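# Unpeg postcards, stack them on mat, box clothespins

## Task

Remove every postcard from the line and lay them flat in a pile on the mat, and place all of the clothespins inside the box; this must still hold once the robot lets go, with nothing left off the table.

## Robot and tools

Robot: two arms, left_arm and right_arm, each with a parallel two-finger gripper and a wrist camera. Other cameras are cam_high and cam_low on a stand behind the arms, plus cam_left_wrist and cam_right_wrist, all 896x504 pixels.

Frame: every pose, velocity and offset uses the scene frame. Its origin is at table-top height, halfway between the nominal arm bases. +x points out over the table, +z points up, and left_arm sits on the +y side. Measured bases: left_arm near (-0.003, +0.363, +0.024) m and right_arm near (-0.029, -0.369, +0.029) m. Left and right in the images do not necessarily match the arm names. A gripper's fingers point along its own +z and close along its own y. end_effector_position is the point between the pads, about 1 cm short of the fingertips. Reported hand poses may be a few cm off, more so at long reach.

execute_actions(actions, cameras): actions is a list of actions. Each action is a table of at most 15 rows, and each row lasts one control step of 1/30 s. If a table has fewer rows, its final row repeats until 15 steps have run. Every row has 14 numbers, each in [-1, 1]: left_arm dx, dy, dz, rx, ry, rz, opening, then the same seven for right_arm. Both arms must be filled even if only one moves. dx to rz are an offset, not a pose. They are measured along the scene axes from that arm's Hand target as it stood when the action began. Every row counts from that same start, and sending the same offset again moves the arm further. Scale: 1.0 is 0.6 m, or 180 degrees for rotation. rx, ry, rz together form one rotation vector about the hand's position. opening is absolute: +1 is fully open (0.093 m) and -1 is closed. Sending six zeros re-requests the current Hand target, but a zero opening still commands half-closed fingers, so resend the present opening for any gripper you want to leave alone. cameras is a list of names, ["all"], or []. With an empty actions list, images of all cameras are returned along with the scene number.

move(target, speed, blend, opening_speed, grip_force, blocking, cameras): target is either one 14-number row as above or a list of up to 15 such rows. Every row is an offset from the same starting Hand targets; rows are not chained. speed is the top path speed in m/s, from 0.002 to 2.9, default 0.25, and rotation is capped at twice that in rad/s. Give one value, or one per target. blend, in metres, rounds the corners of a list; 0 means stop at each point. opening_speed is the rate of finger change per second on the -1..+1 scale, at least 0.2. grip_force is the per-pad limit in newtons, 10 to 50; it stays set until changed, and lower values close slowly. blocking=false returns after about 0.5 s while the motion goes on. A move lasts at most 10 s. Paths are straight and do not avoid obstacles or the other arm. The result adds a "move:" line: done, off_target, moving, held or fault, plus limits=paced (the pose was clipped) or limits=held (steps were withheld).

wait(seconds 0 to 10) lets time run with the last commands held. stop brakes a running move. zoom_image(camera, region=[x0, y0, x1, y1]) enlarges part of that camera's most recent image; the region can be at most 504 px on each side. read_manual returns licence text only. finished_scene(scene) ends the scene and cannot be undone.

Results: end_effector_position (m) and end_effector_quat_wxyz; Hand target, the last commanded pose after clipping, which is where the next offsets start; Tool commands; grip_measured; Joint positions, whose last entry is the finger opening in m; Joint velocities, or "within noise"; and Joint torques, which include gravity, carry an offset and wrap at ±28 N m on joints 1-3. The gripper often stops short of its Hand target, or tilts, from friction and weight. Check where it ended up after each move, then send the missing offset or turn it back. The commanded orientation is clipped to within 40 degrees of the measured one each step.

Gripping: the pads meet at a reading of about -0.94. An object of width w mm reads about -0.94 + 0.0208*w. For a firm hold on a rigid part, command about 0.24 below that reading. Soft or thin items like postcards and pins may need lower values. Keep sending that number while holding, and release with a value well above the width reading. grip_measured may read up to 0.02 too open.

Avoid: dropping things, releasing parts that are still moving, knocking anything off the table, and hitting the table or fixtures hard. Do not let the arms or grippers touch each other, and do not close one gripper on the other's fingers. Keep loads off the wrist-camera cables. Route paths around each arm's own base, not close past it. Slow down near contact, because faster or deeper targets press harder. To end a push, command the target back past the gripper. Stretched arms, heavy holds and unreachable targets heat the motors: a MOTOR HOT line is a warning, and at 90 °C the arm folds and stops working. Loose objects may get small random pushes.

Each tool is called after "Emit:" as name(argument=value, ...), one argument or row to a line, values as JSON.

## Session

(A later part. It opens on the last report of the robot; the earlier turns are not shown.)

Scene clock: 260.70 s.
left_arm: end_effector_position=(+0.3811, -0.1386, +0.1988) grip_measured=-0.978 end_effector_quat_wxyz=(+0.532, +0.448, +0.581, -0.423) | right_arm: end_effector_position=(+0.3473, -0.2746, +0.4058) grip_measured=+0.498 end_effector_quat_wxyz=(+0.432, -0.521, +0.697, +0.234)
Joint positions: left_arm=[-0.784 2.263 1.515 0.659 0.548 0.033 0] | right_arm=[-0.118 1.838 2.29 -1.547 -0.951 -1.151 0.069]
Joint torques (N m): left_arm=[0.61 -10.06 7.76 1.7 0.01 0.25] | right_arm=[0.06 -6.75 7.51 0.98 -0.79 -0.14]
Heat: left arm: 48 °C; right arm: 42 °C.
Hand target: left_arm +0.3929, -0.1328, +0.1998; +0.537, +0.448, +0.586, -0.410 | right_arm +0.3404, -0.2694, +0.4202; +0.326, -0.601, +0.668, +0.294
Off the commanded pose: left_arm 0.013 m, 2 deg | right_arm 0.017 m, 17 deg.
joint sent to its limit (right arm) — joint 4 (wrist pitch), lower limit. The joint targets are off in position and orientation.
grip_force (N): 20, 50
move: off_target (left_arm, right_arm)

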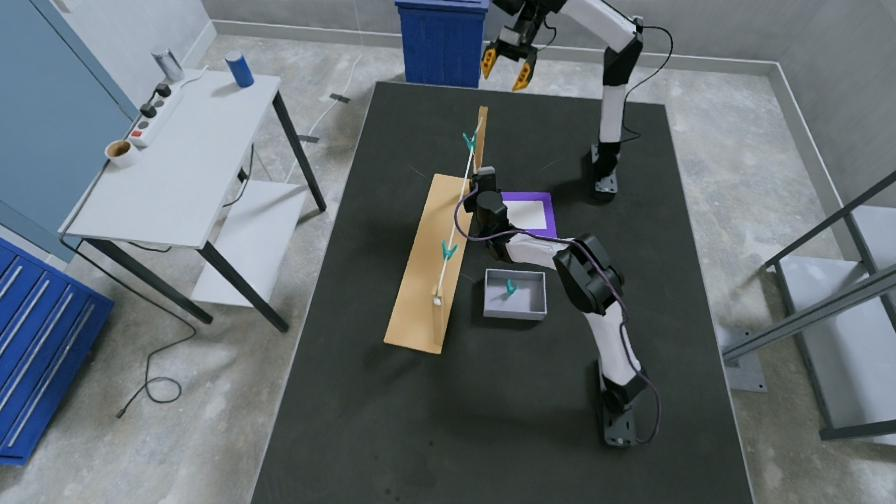

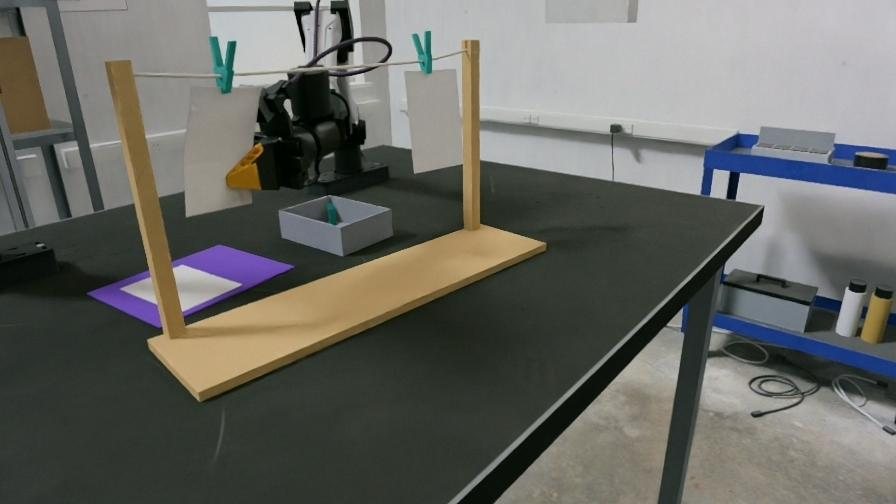

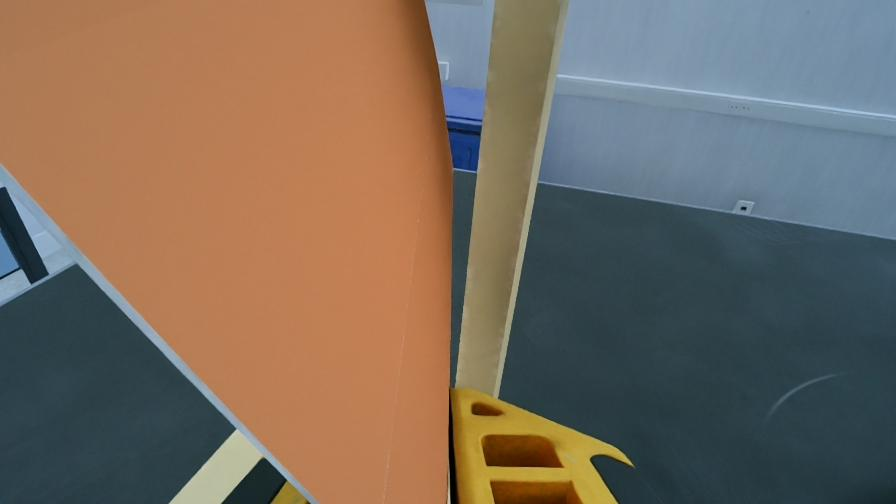

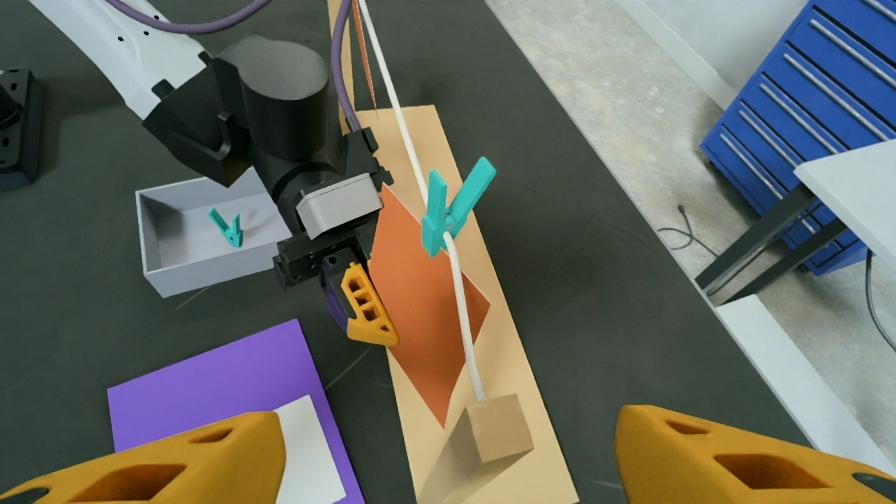

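Emit:
move(
  target=[-0.025,0.02,0.0,0,0,-0.04,-1, 0,0,0,0,0,0,0.5],
  speed=0.08,
  cameras=["cam_high","cam_left_wrist","cam_right_wrist","cam_low"],
)

Scene clock: 263.10 s.
left_arm: end_effector_position=(+0.3707, -0.1306, +0.1976) grip_measured=-0.978 end_effector_quat_wxyz=(+0.506, +0.483, +0.550, -0.455) | right_arm: end_effector_position=(+0.3473, -0.2746, +0.4058) grip_measured=+0.498 end_effector_quat_wxyz=(+0.432, -0.521, +0.697, +0.234)
Joint positions: left_arm=[-0.752 2.263 1.509 0.659 0.705 0.05 0] | right_arm=[-0.118 1.838 2.29 -1.547 -0.951 -1.151 0.069]
Joint torques (N m): left_arm=[0.72 -11.9 5.29 1.64 0.03 0.3] | right_arm=[0.03 -6.8 7.57 0.96 -0.78 -0.13]
Heat: left arm: 48 °C; right arm: 42 °C.
Hand target: left_arm +0.3779, -0.1208, +0.1998; +0.510, +0.484, +0.557, -0.443 | right_arm +0.3404, -0.2694, +0.4202; +0.326, -0.601, +0.668, +0.294
Off the commanded pose: left_arm 0.012 m, 2 deg | right_arm 0.017 m, 17 deg.
joint sent to its limit (right arm) — joint 4 (wrist pitch), lower limit. The joint targets are off in position and orientation.
grip_force (N): 20, 50
move: off_target (left_arm, right_arm)

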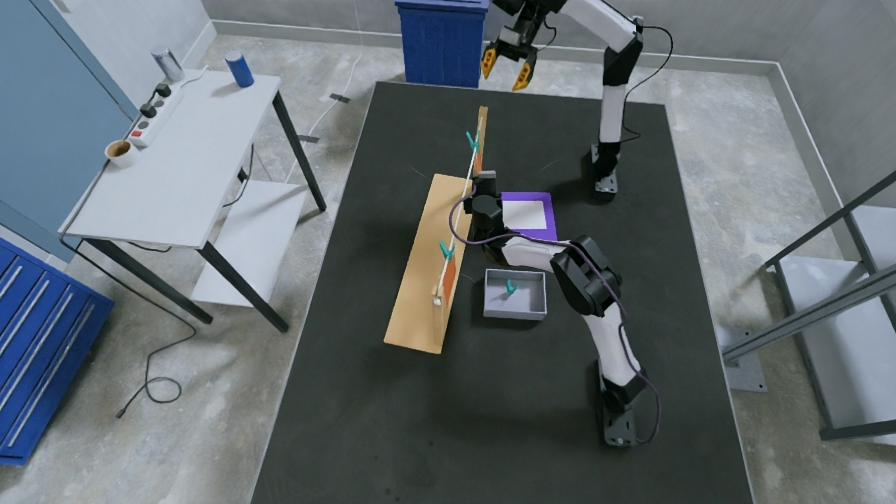

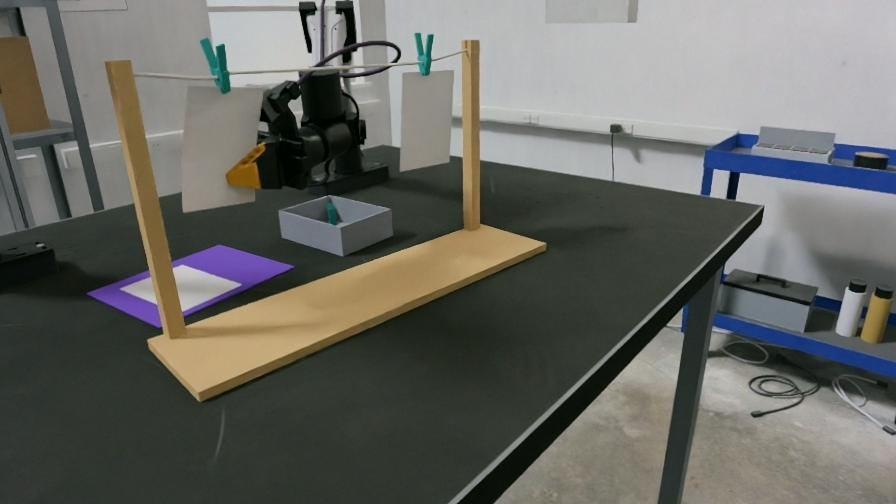

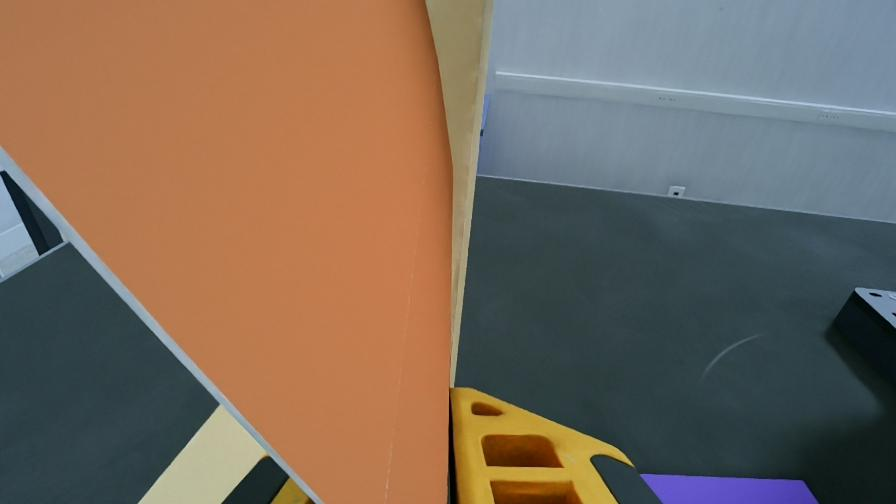

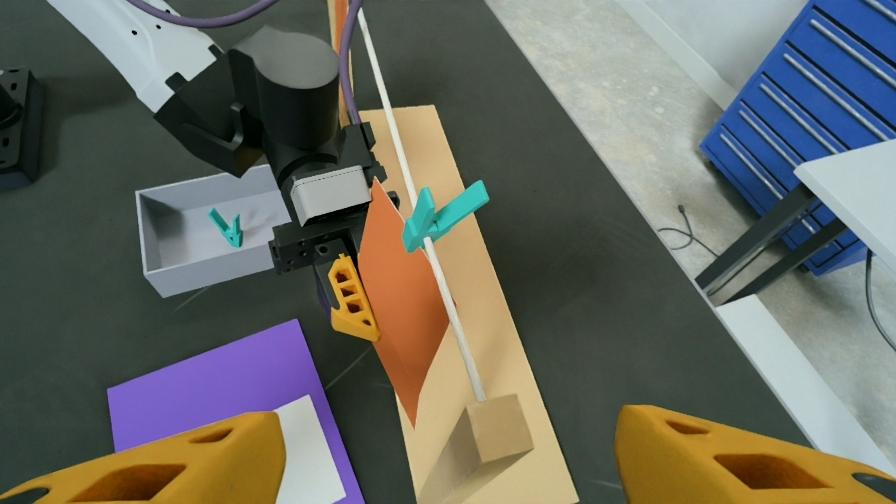

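Emit:
move(
  target=[0.033,0.0,0.0,0,0,0,-1, 0,0,0,0,0,0,0.5],
  speed=0.08,
  cameras=["cam_high","cam_left_wrist","cam_right_wrist","cam_low"],
)

Scene clock: 264.60 s.
left_arm: end_effector_position=(+0.3801, -0.1244, +0.1953) grip_measured=-0.978 end_effector_quat_wxyz=(+0.500, +0.487, +0.552, -0.456) | right_arm: end_effector_position=(+0.3473, -0.2746, +0.4058) grip_measured=+0.498 end_effector_quat_wxyz=(+0.432, -0.521, +0.697, +0.234)
Joint positions: left_arm=[-0.728 2.276 1.533 0.63 0.737 0.059 0] | right_arm=[-0.118 1.838 2.29 -1.547 -0.951 -1.151 0.069]
Joint torques (N m): left_arm=[0.9 -9.25 9.96 1.54 -0.02 0.23] | right_arm=[0.1 -6.79 7.53 0.97 -0.8 -0.13]
Heat: left arm: 48 °C; right arm: 42 °C.
Hand target: left_arm +0.3977, -0.1208, +0.1998; +0.510, +0.484, +0.557, -0.443 | right_arm +0.3404, -0.2694, +0.4202; +0.326, -0.601, +0.668, +0.294
Off the commanded pose: left_arm 0.019 m, 2 deg | right_arm 0.017 m, 17 deg.
joint sent to its limit (right arm) — joint 4 (wrist pitch), lower limit. The joint targets are off in position and orientation.
grip_force (N): 20, 50
move: off_target (left_arm, right_arm)

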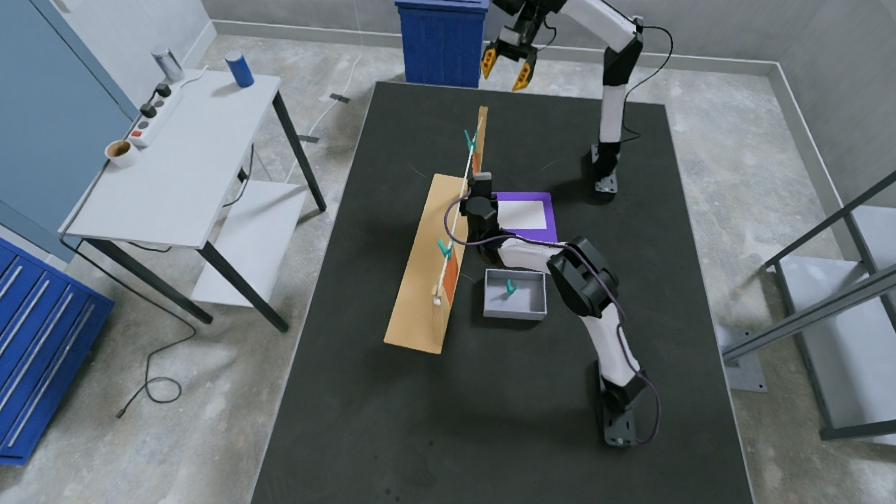

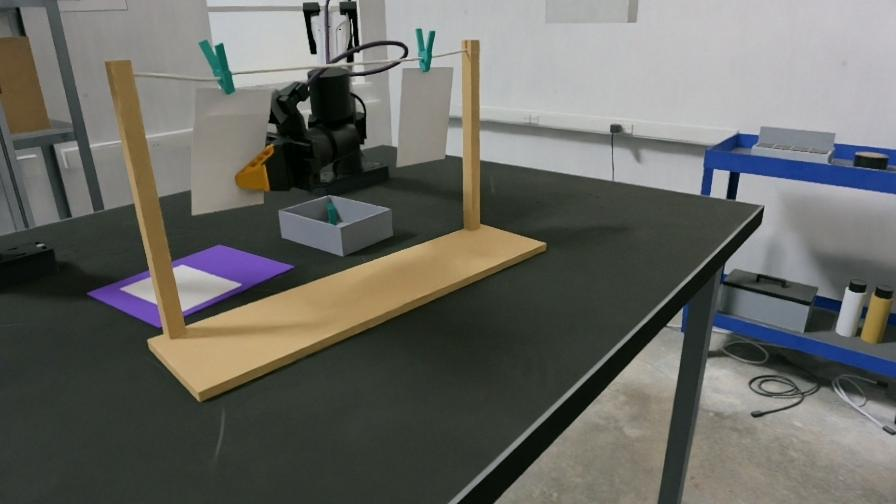

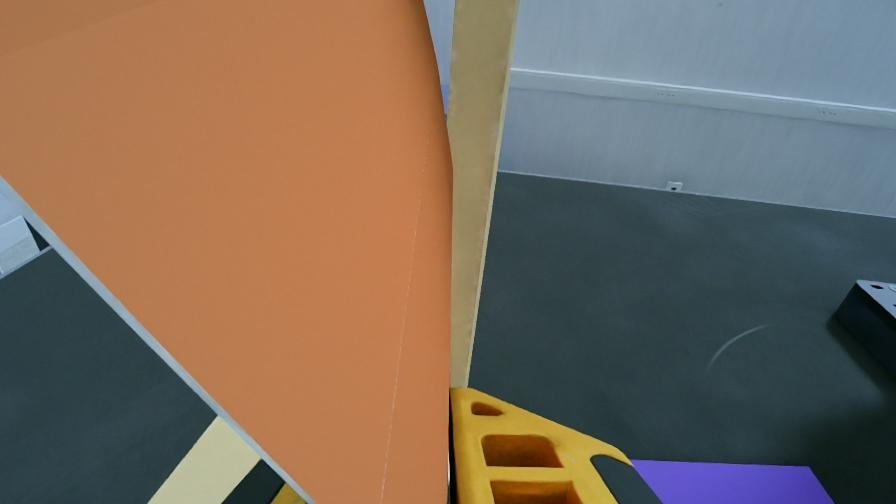

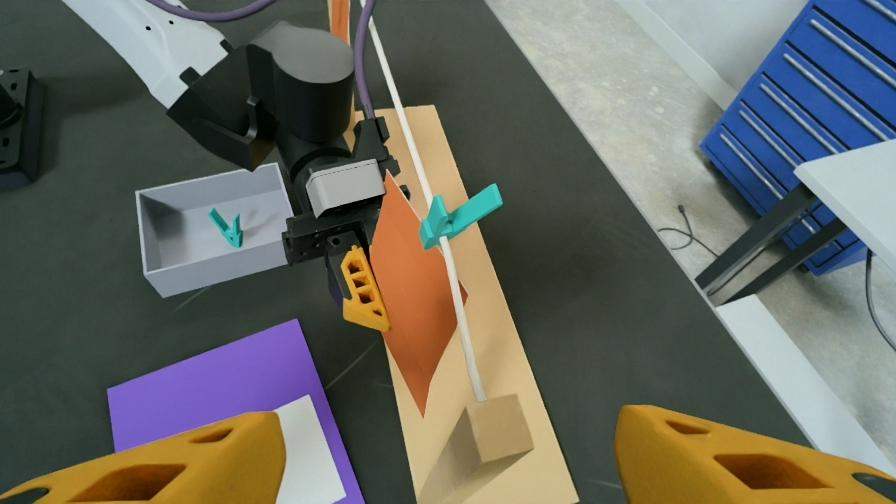

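Emit:
move(
  target=[
    [0.0,0.0,0.0,0,0,0,-0.4, 0,0,0,0,0,0,0.5],
    [-0.005,0.05,0.0,0,0,0,-0.4, 0,0,0,0,0,0,0.5],
  ],
  speed=0.06,
  cameras=["cam_left_wrist","cam_right_wrist"],
)

Scene clock: 267.47 s.
left_arm: end_effector_position=(+0.3947, -0.0978, +0.1700) grip_measured=-0.402 end_effector_quat_wxyz=(+0.484, +0.476, +0.580, -0.449) | right_arm: end_effector_position=(+0.3473, -0.2746, +0.4058) grip_measured=+0.498 end_effector_quat_wxyz=(+0.432, -0.521, +0.697, +0.234)
Joint positions: left_arm=[-0.674 2.276 1.473 0.625 0.759 0.062 0.026] | right_arm=[-0.118 1.838 2.29 -1.547 -0.951 -1.151 0.069]
Joint torques (N m): left_arm=[0.08 -14.5 5.26 2 0.13 0.31] | right_arm=[0.01 -6.75 7.53 0.97 -0.8 -0.13]
Heat: left arm: 48 °C; right arm: 42 °C.
Hand target: left_arm +0.3947, -0.0908, +0.1998; +0.510, +0.484, +0.557, -0.443 | right_arm +0.3404, -0.2694, +0.4202; +0.326, -0.601, +0.668, +0.294
Off the commanded pose: left_arm 0.031 m, 4 deg | right_arm 0.017 m, 17 deg.
joint sent to its limit (right arm) — joint 4 (wrist pitch), lower limit. The joint targets are off in position and orientation.
grip_force (N): 20, 50
move: off_target (left_arm, right_arm)
Images, in order (width x height): cam_left_wrist 896x504, cam_right_wrist 896x504.

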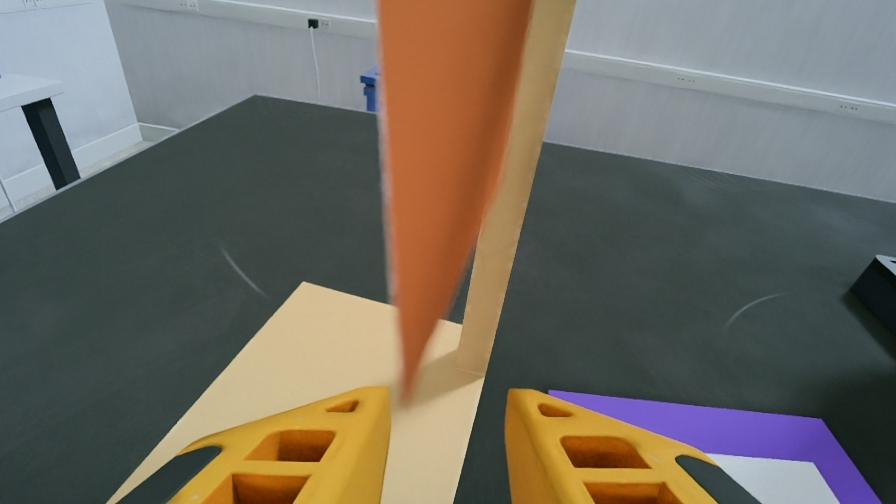

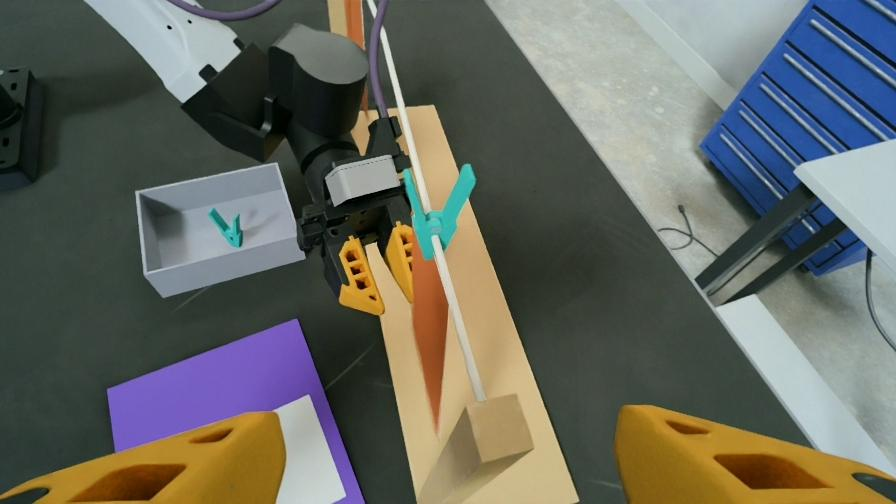

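Emit:
move(
  target=[0.03,-0.09,0.0,0,0,0,-0.2, 0,0,0,0,0,0,0.5],
  speed=0.1,
  cameras=["cam_left_wrist","cam_right_wrist"],
)

Scene clock: 269.23 s.
left_arm: end_effector_position=(+0.4041, -0.1424, +0.1918) grip_measured=-0.202 end_effector_quat_wxyz=(+0.503, +0.483, +0.558, -0.450) | right_arm: end_effector_position=(+0.3473, -0.2746, +0.4058) grip_measured=+0.498 end_effector_quat_wxyz=(+0.432, -0.521, +0.697, +0.234)
Joint positions: left_arm=[-0.728 2.378 1.71 0.55 0.719 0.062 0.035] | right_arm=[-0.118 1.838 2.29 -1.547 -0.951 -1.151 0.069]
Joint torques (N m): left_arm=[-0.46 -10.11 10.44 1.58 -0.11 0.17] | right_arm=[0.06 -6.75 7.45 0.96 -0.79 -0.13]
Heat: left arm: 48 °C; right arm: 42 °C.
Hand target: left_arm +0.4127, -0.1448, +0.1998; +0.510, +0.484, +0.557, -0.443 | right_arm +0.3404, -0.2694, +0.4202; +0.326, -0.601, +0.668, +0.294
Off the commanded pose: left_arm 0.012 m, 1 deg | right_arm 0.017 m, 17 deg.
joint sent to its limit (right arm) — joint 4 (wrist pitch), lower limit. The joint targets are off in position and orientation.
grip_force (N): 20, 50
move: off_target (left_arm, right_arm)
Images, in order (width x height): cam_left_wrist 896x504, cam_right_wrist 896x504.

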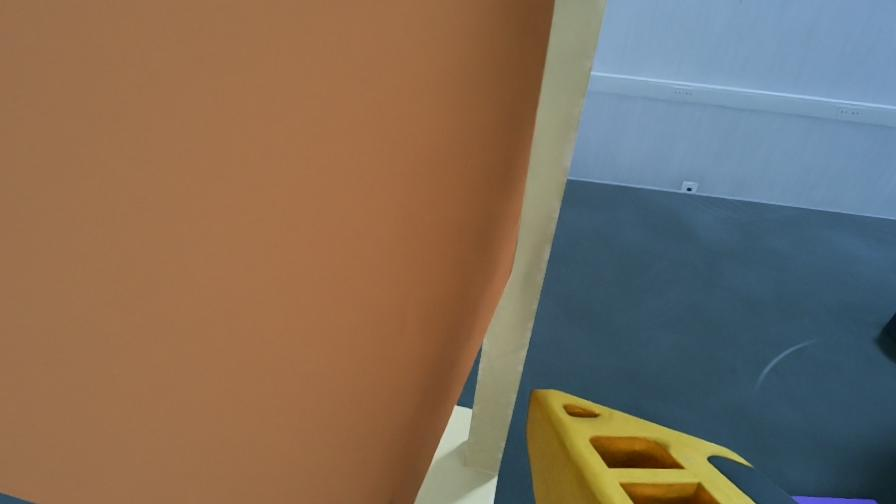

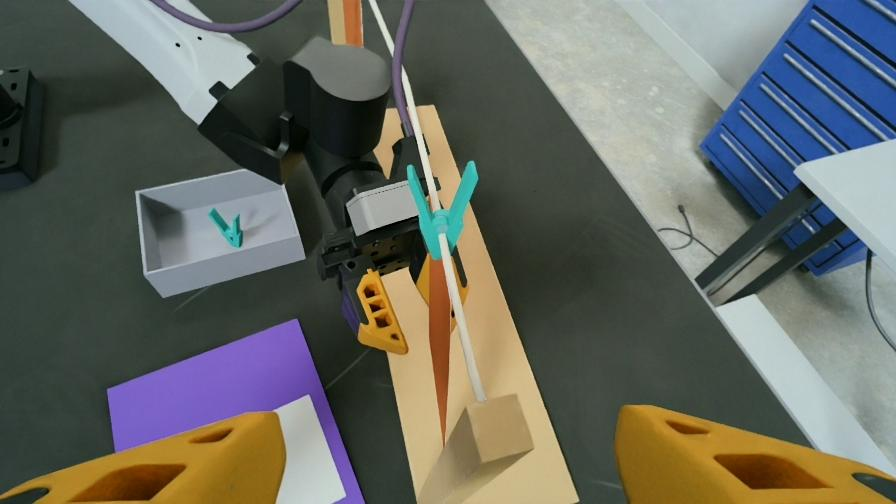

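Emit:
move(
  target=[
    [0.0,0.02,-0.01,0,0,0,-0.2, 0,0,0,0,0,0,0.5],
    [0.0,0.02,-0.01,0,0,0,-1, 0,0,0,0,0,0,0.5],
  ],
  speed=0.06,
  opening_speed=0.8,
  cameras=["cam_left_wrist","cam_right_wrist"],
)

Scene clock: 274.77 s.
left_arm: end_effector_position=(+0.4062, -0.1390, +0.1920) grip_measured=-0.977 end_effector_quat_wxyz=(+0.504, +0.487, +0.554, -0.450) | right_arm: end_effector_position=(+0.3473, -0.2746, +0.4058) grip_measured=+0.498 end_effector_quat_wxyz=(+0.432, -0.521, +0.697, +0.234)
Joint positions: left_arm=[-0.718 2.378 1.71 0.55 0.734 0.072 0] | right_arm=[-0.118 1.838 2.29 -1.547 -0.951 -1.151 0.069]
Joint torques (N m): left_arm=[0.17 -11.56 5.87 1.91 -0.11 0.11] | right_arm=[0.09 -6.74 7.51 0.97 -0.79 -0.14]
Heat: left arm: 47 °C; right arm: 42 °C.
Hand target: left_arm +0.4127, -0.1328, +0.1938; +0.510, +0.484, +0.557, -0.443 | right_arm +0.3404, -0.2694, +0.4202; +0.326, -0.601, +0.668, +0.294
Off the commanded pose: left_arm 0.009 m, 1 deg | right_arm 0.017 m, 17 deg.
joint sent to its limit (right arm) — joint 4 (wrist pitch), lower limit. The joint targets are off in position and orientation.
grip_force (N): 20, 50
move: off_target (right_arm)
Images, in order (width x height): cam_left_wrist 896x504, cam_right_wrist 896x504.

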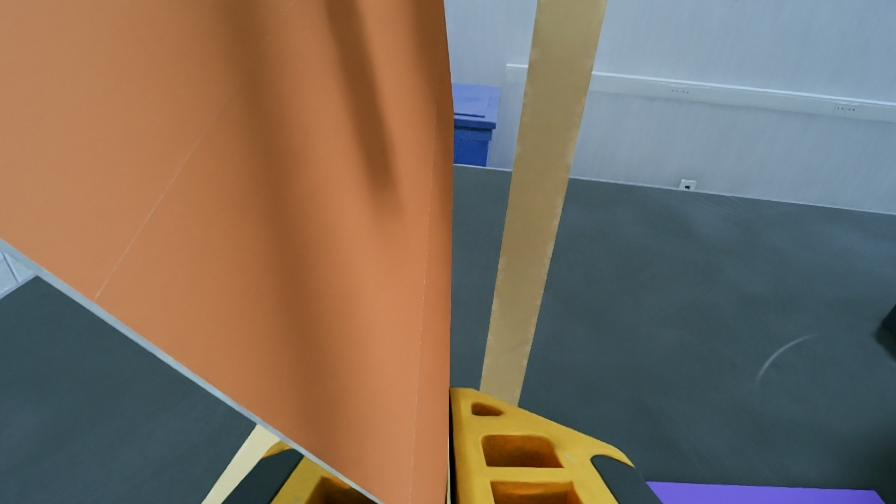

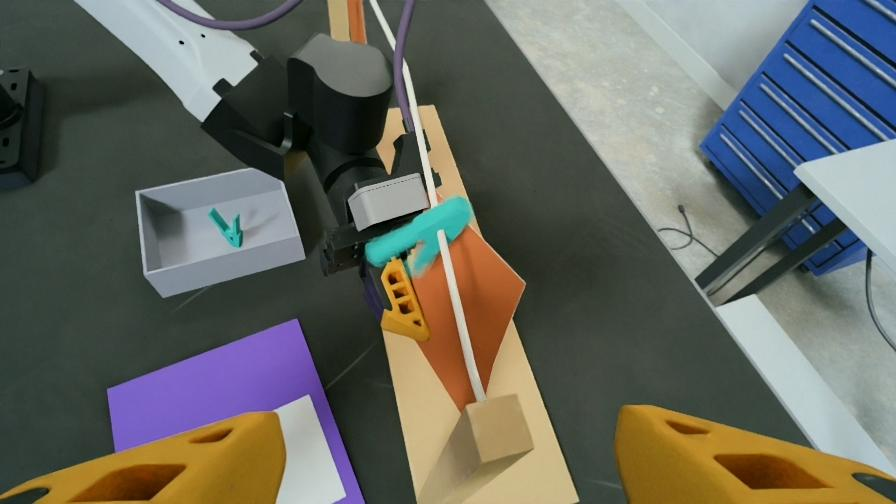

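Emit:
wait(
  seconds=0.3,
  cameras=["cam_left_wrist","cam_right_wrist","cam_low"],
)

Emit:
zoom_image(
  camera="cam_right_wrist",
  region=[330, 130, 580, 430],
)

Emit:
zoom_image(
  camera="cam_low",
  region=[100, 10, 350, 240],
)

Scene clock: 275.17 s.
left_arm: end_effector_position=(+0.4062, -0.1390, +0.1920) grip_measured=-0.978 end_effector_quat_wxyz=(+0.504, +0.487, +0.554, -0.450) | right_arm: end_effector_position=(+0.3473, -0.2746, +0.4058) grip_measured=+0.498 end_effector_quat_wxyz=(+0.432, -0.521, +0.697, +0.234)
Joint positions: left_arm=[-0.718 2.378 1.71 0.55 0.734 0.072 0] | right_arm=[-0.118 1.838 2.29 -1.547 -0.951 -1.151 0.069]
Joint torques (N m): left_arm=[0.23 -11.55 5.87 1.91 -0.11 0.11] | right_arm=[0.09 -6.8 7.53 0.95 -0.8 -0.13]
Heat: left arm: 47 °C; right arm: 42 °C.
Hand target: left_arm +0.4127, -0.1328, +0.1938; +0.510, +0.484, +0.557, -0.443 | right_arm +0.3404, -0.2694, +0.4202; +0.326, -0.601, +0.668, +0.294
Tool commands: left_gripper/opening=-1.0 right_gripper/opening=+0.5
Off the commanded pose: left_arm 0.009 m, 1 deg | right_arm 0.017 m, 17 deg.
grip_force (N): 20, 50
wait: 0.30 s; at rest by 0.07 s
Images, in order (width x height): cam_low 896x504, cam_left_wrist 896x504, cam_right_wrist 896x504.

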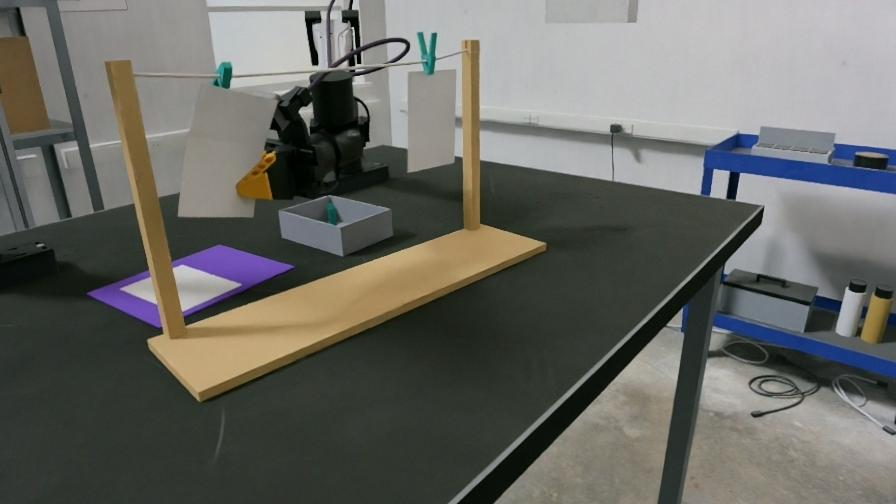

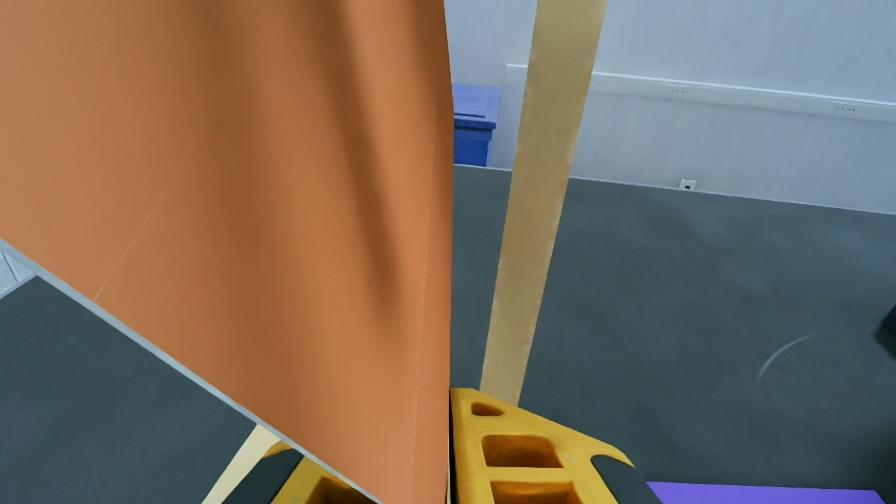

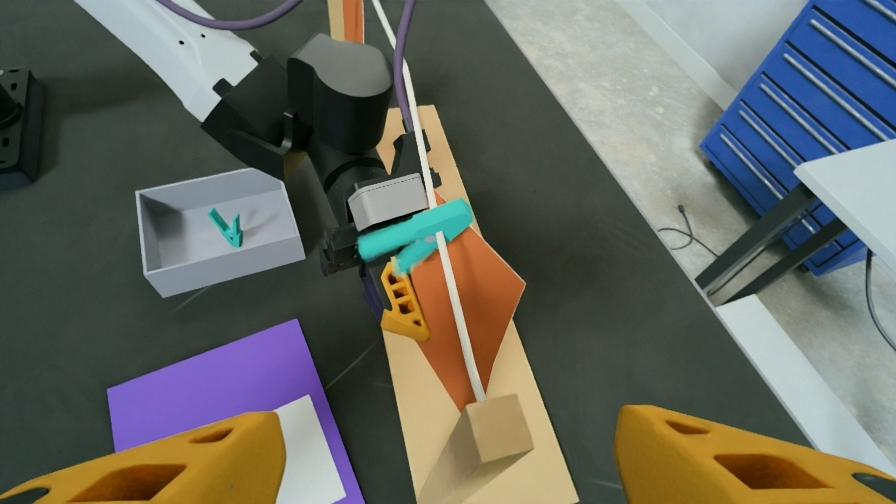

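Scaled by 1.680 from the camera's 896x504 image, which has a finer 1280x720 frame.

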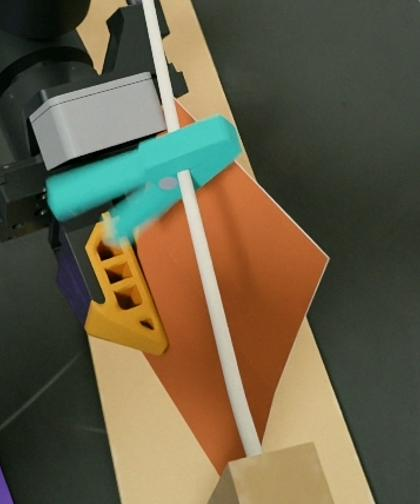

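Scaled by 2.016 from the camera's 896x504 image, which has a finer 1280x720 frame.

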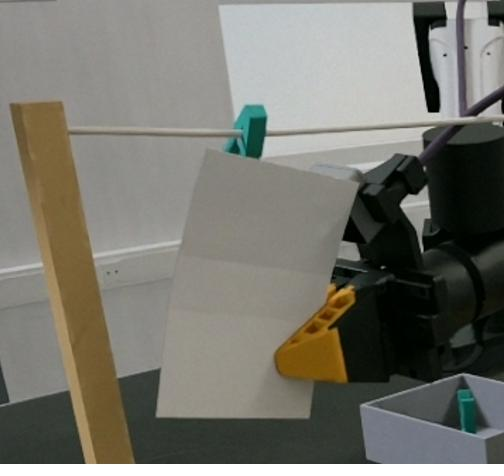

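Emit:
move(
  target=[
    [-0.01,0.0,-0.09,0,0,0,-1, 0,0,0,0,0,0,0.5],
    [-0.26,-0.0,-0.09,0,0,0,-1, 0,0,0,0,0,0,0.5],
  ],
  speed=0.12,
  blend=0.01,
  cameras=["cam_left_wrist","cam_right_wrist","cam_low","cam_high"],
)

Scene clock: 278.10 s.
left_arm: end_effector_position=(+0.2520, -0.1323, +0.0994) grip_measured=-0.978 end_effector_quat_wxyz=(+0.462, +0.496, +0.592, -0.436) | right_arm: end_effector_position=(+0.3473, -0.2746, +0.4058) grip_measured=+0.498 end_effector_quat_wxyz=(+0.432, -0.521, +0.697, +0.234)
Joint positions: left_arm=[-0.959 2.224 1.07 0.933 0.49 0.047 0] | right_arm=[-0.118 1.838 2.29 -1.547 -0.951 -1.151 0.069]
Joint torques (N m): left_arm=[-0.4 -12.71 4.16 2.74 -0.14 0.01] | right_arm=[0.06 -6.72 7.5 0.98 -0.79 -0.15]
Heat: left arm: 48 °C; right arm: 42 °C.
Hand target: left_arm +0.2567, -0.1328, +0.1398; +0.510, +0.484, +0.557, -0.443 | right_arm +0.3404, -0.2694, +0.4202; +0.326, -0.601, +0.668, +0.294
Off the commanded pose: left_arm 0.041 m, 7 deg | right_arm 0.017 m, 17 deg.
joint sent to its limit (right arm) — joint 4 (wrist pitch), lower limit. The joint targets are off in position and orientation.
grip_force (N): 20, 50
move: off_target (left_arm, right_arm)

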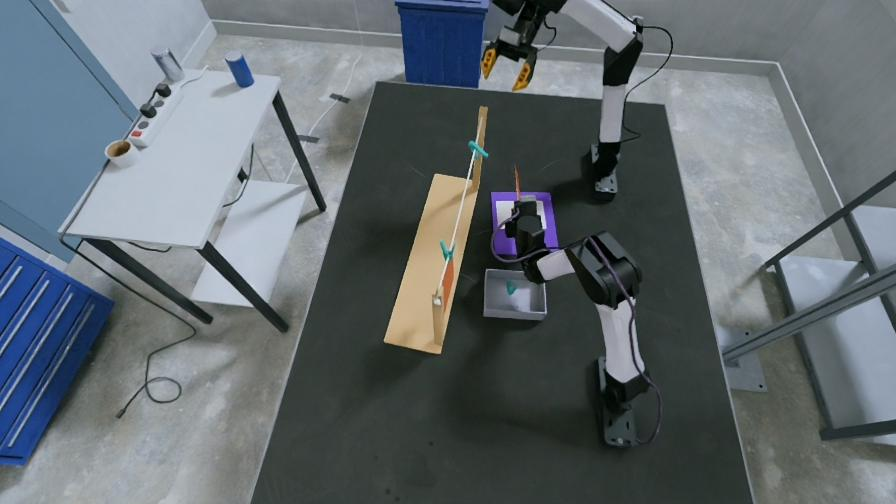

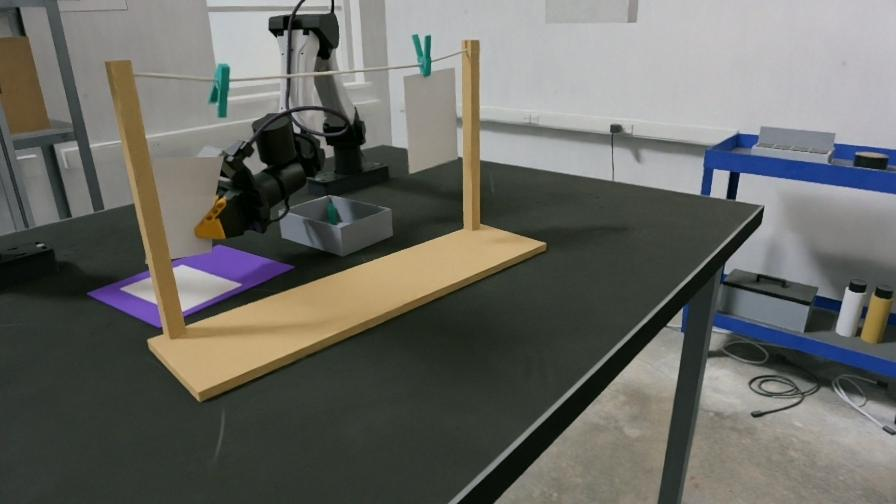

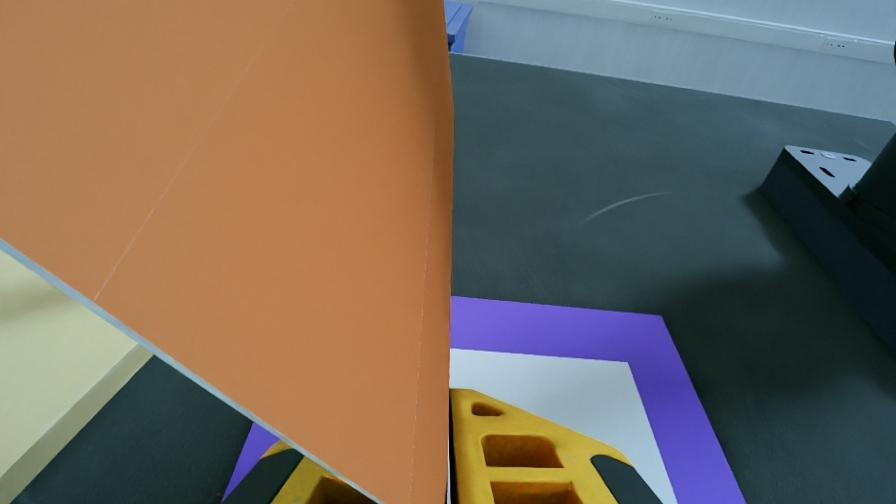

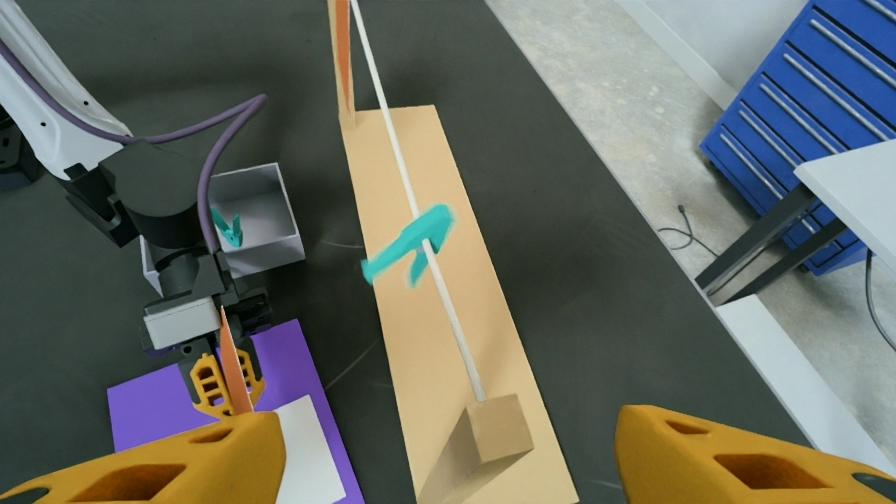

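Emit:
move(
  target=[
    [-0.03,0.0,0.12,0.1058,-0.2249,-0.1273,-1, 0,0,0,0,0,0,0.5],
    [-0.053,-0.02,0.05,0.2116,-0.4498,-0.2545,-1, 0,0,0,0,0,0,0.5],
  ],
  speed=0.2,
  blend=0.02,
  cameras=["cam_left_wrist","cam_right_wrist","cam_low","cam_high"],
)

Emit:
zoom_image(
  camera="cam_low",
  region=[80, 120, 320, 320],
)

Emit:
zoom_image(
  camera="cam_high",
  region=[440, 130, 640, 330],
)

Scene clock: 284.53 s.
left_arm: end_effector_position=(+0.2224, -0.1405, +0.1598) grip_measured=-0.978 end_effector_quat_wxyz=(+0.372, +0.928, +0.005, -0.003) | right_arm: end_effector_position=(+0.3473, -0.2746, +0.4058) grip_measured=+0.498 end_effector_quat_wxyz=(+0.432, -0.521, +0.697, +0.234)
Joint positions: left_arm=[-1.05 2.089 1.734 -0.527 0.357 1.957 0] | right_arm=[-0.118 1.838 2.29 -1.547 -0.951 -1.151 0.069]
Joint torques (N m): left_arm=[-0.84 -8.43 10.54 1.09 0.15 0.23] | right_arm=[0.06 -6.76 7.53 0.98 -0.79 -0.13]
Heat: left arm: 48 °C; right arm: 42 °C.
Hand target: left_arm +0.2249, -0.1448, +0.1698; +0.375, +0.927, +0.000, +0.000 | right_arm +0.3404, -0.2694, +0.4202; +0.326, -0.601, +0.668, +0.294
Off the commanded pose: left_arm 0.011 m, 1 deg | right_arm 0.017 m, 17 deg.
joint sent to its limit (right arm) — joint 4 (wrist pitch), lower limit. The joint targets are off in position and orientation.
grip_force (N): 20, 50
move: off_target (left_arm, right_arm)

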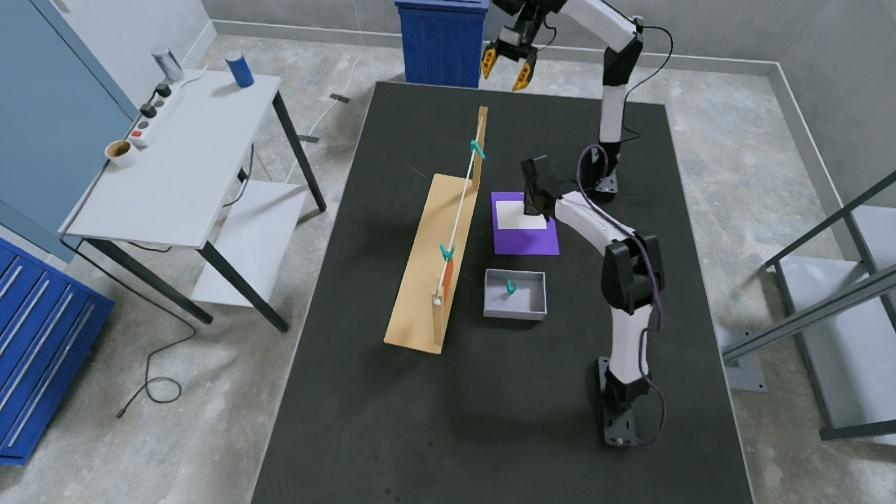

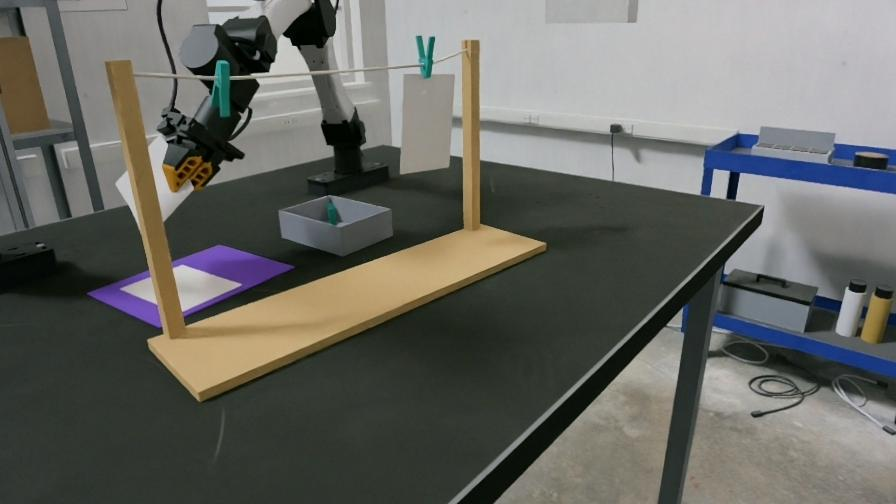

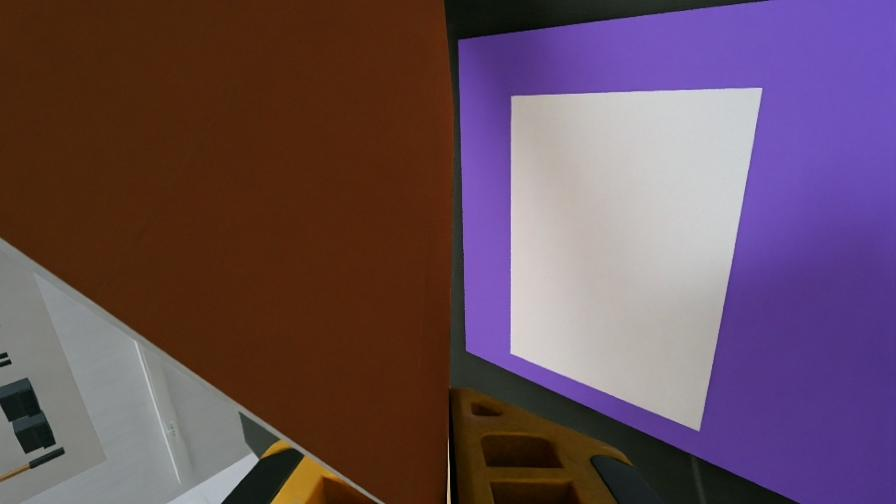

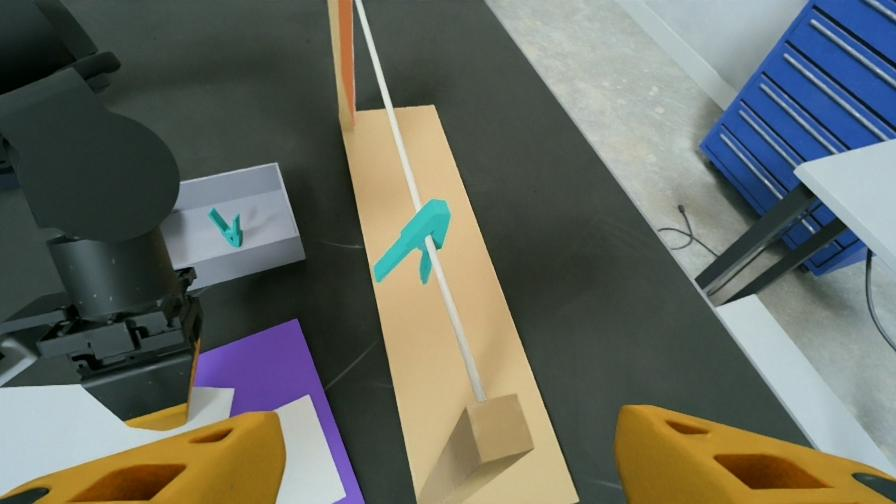

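Scaled by 2.100 from the camera's 896x504 image, which has a finer 1280x720 frame.

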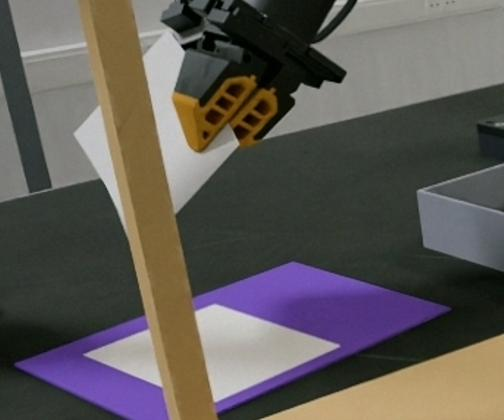

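Scaled by 2.520 from the camera's 896x504 image, which has a finer 1280x720 frame.

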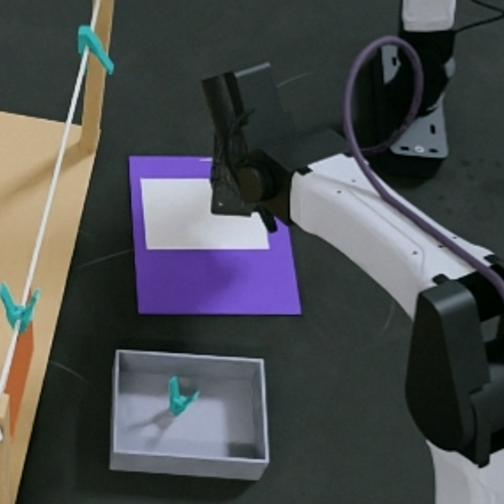

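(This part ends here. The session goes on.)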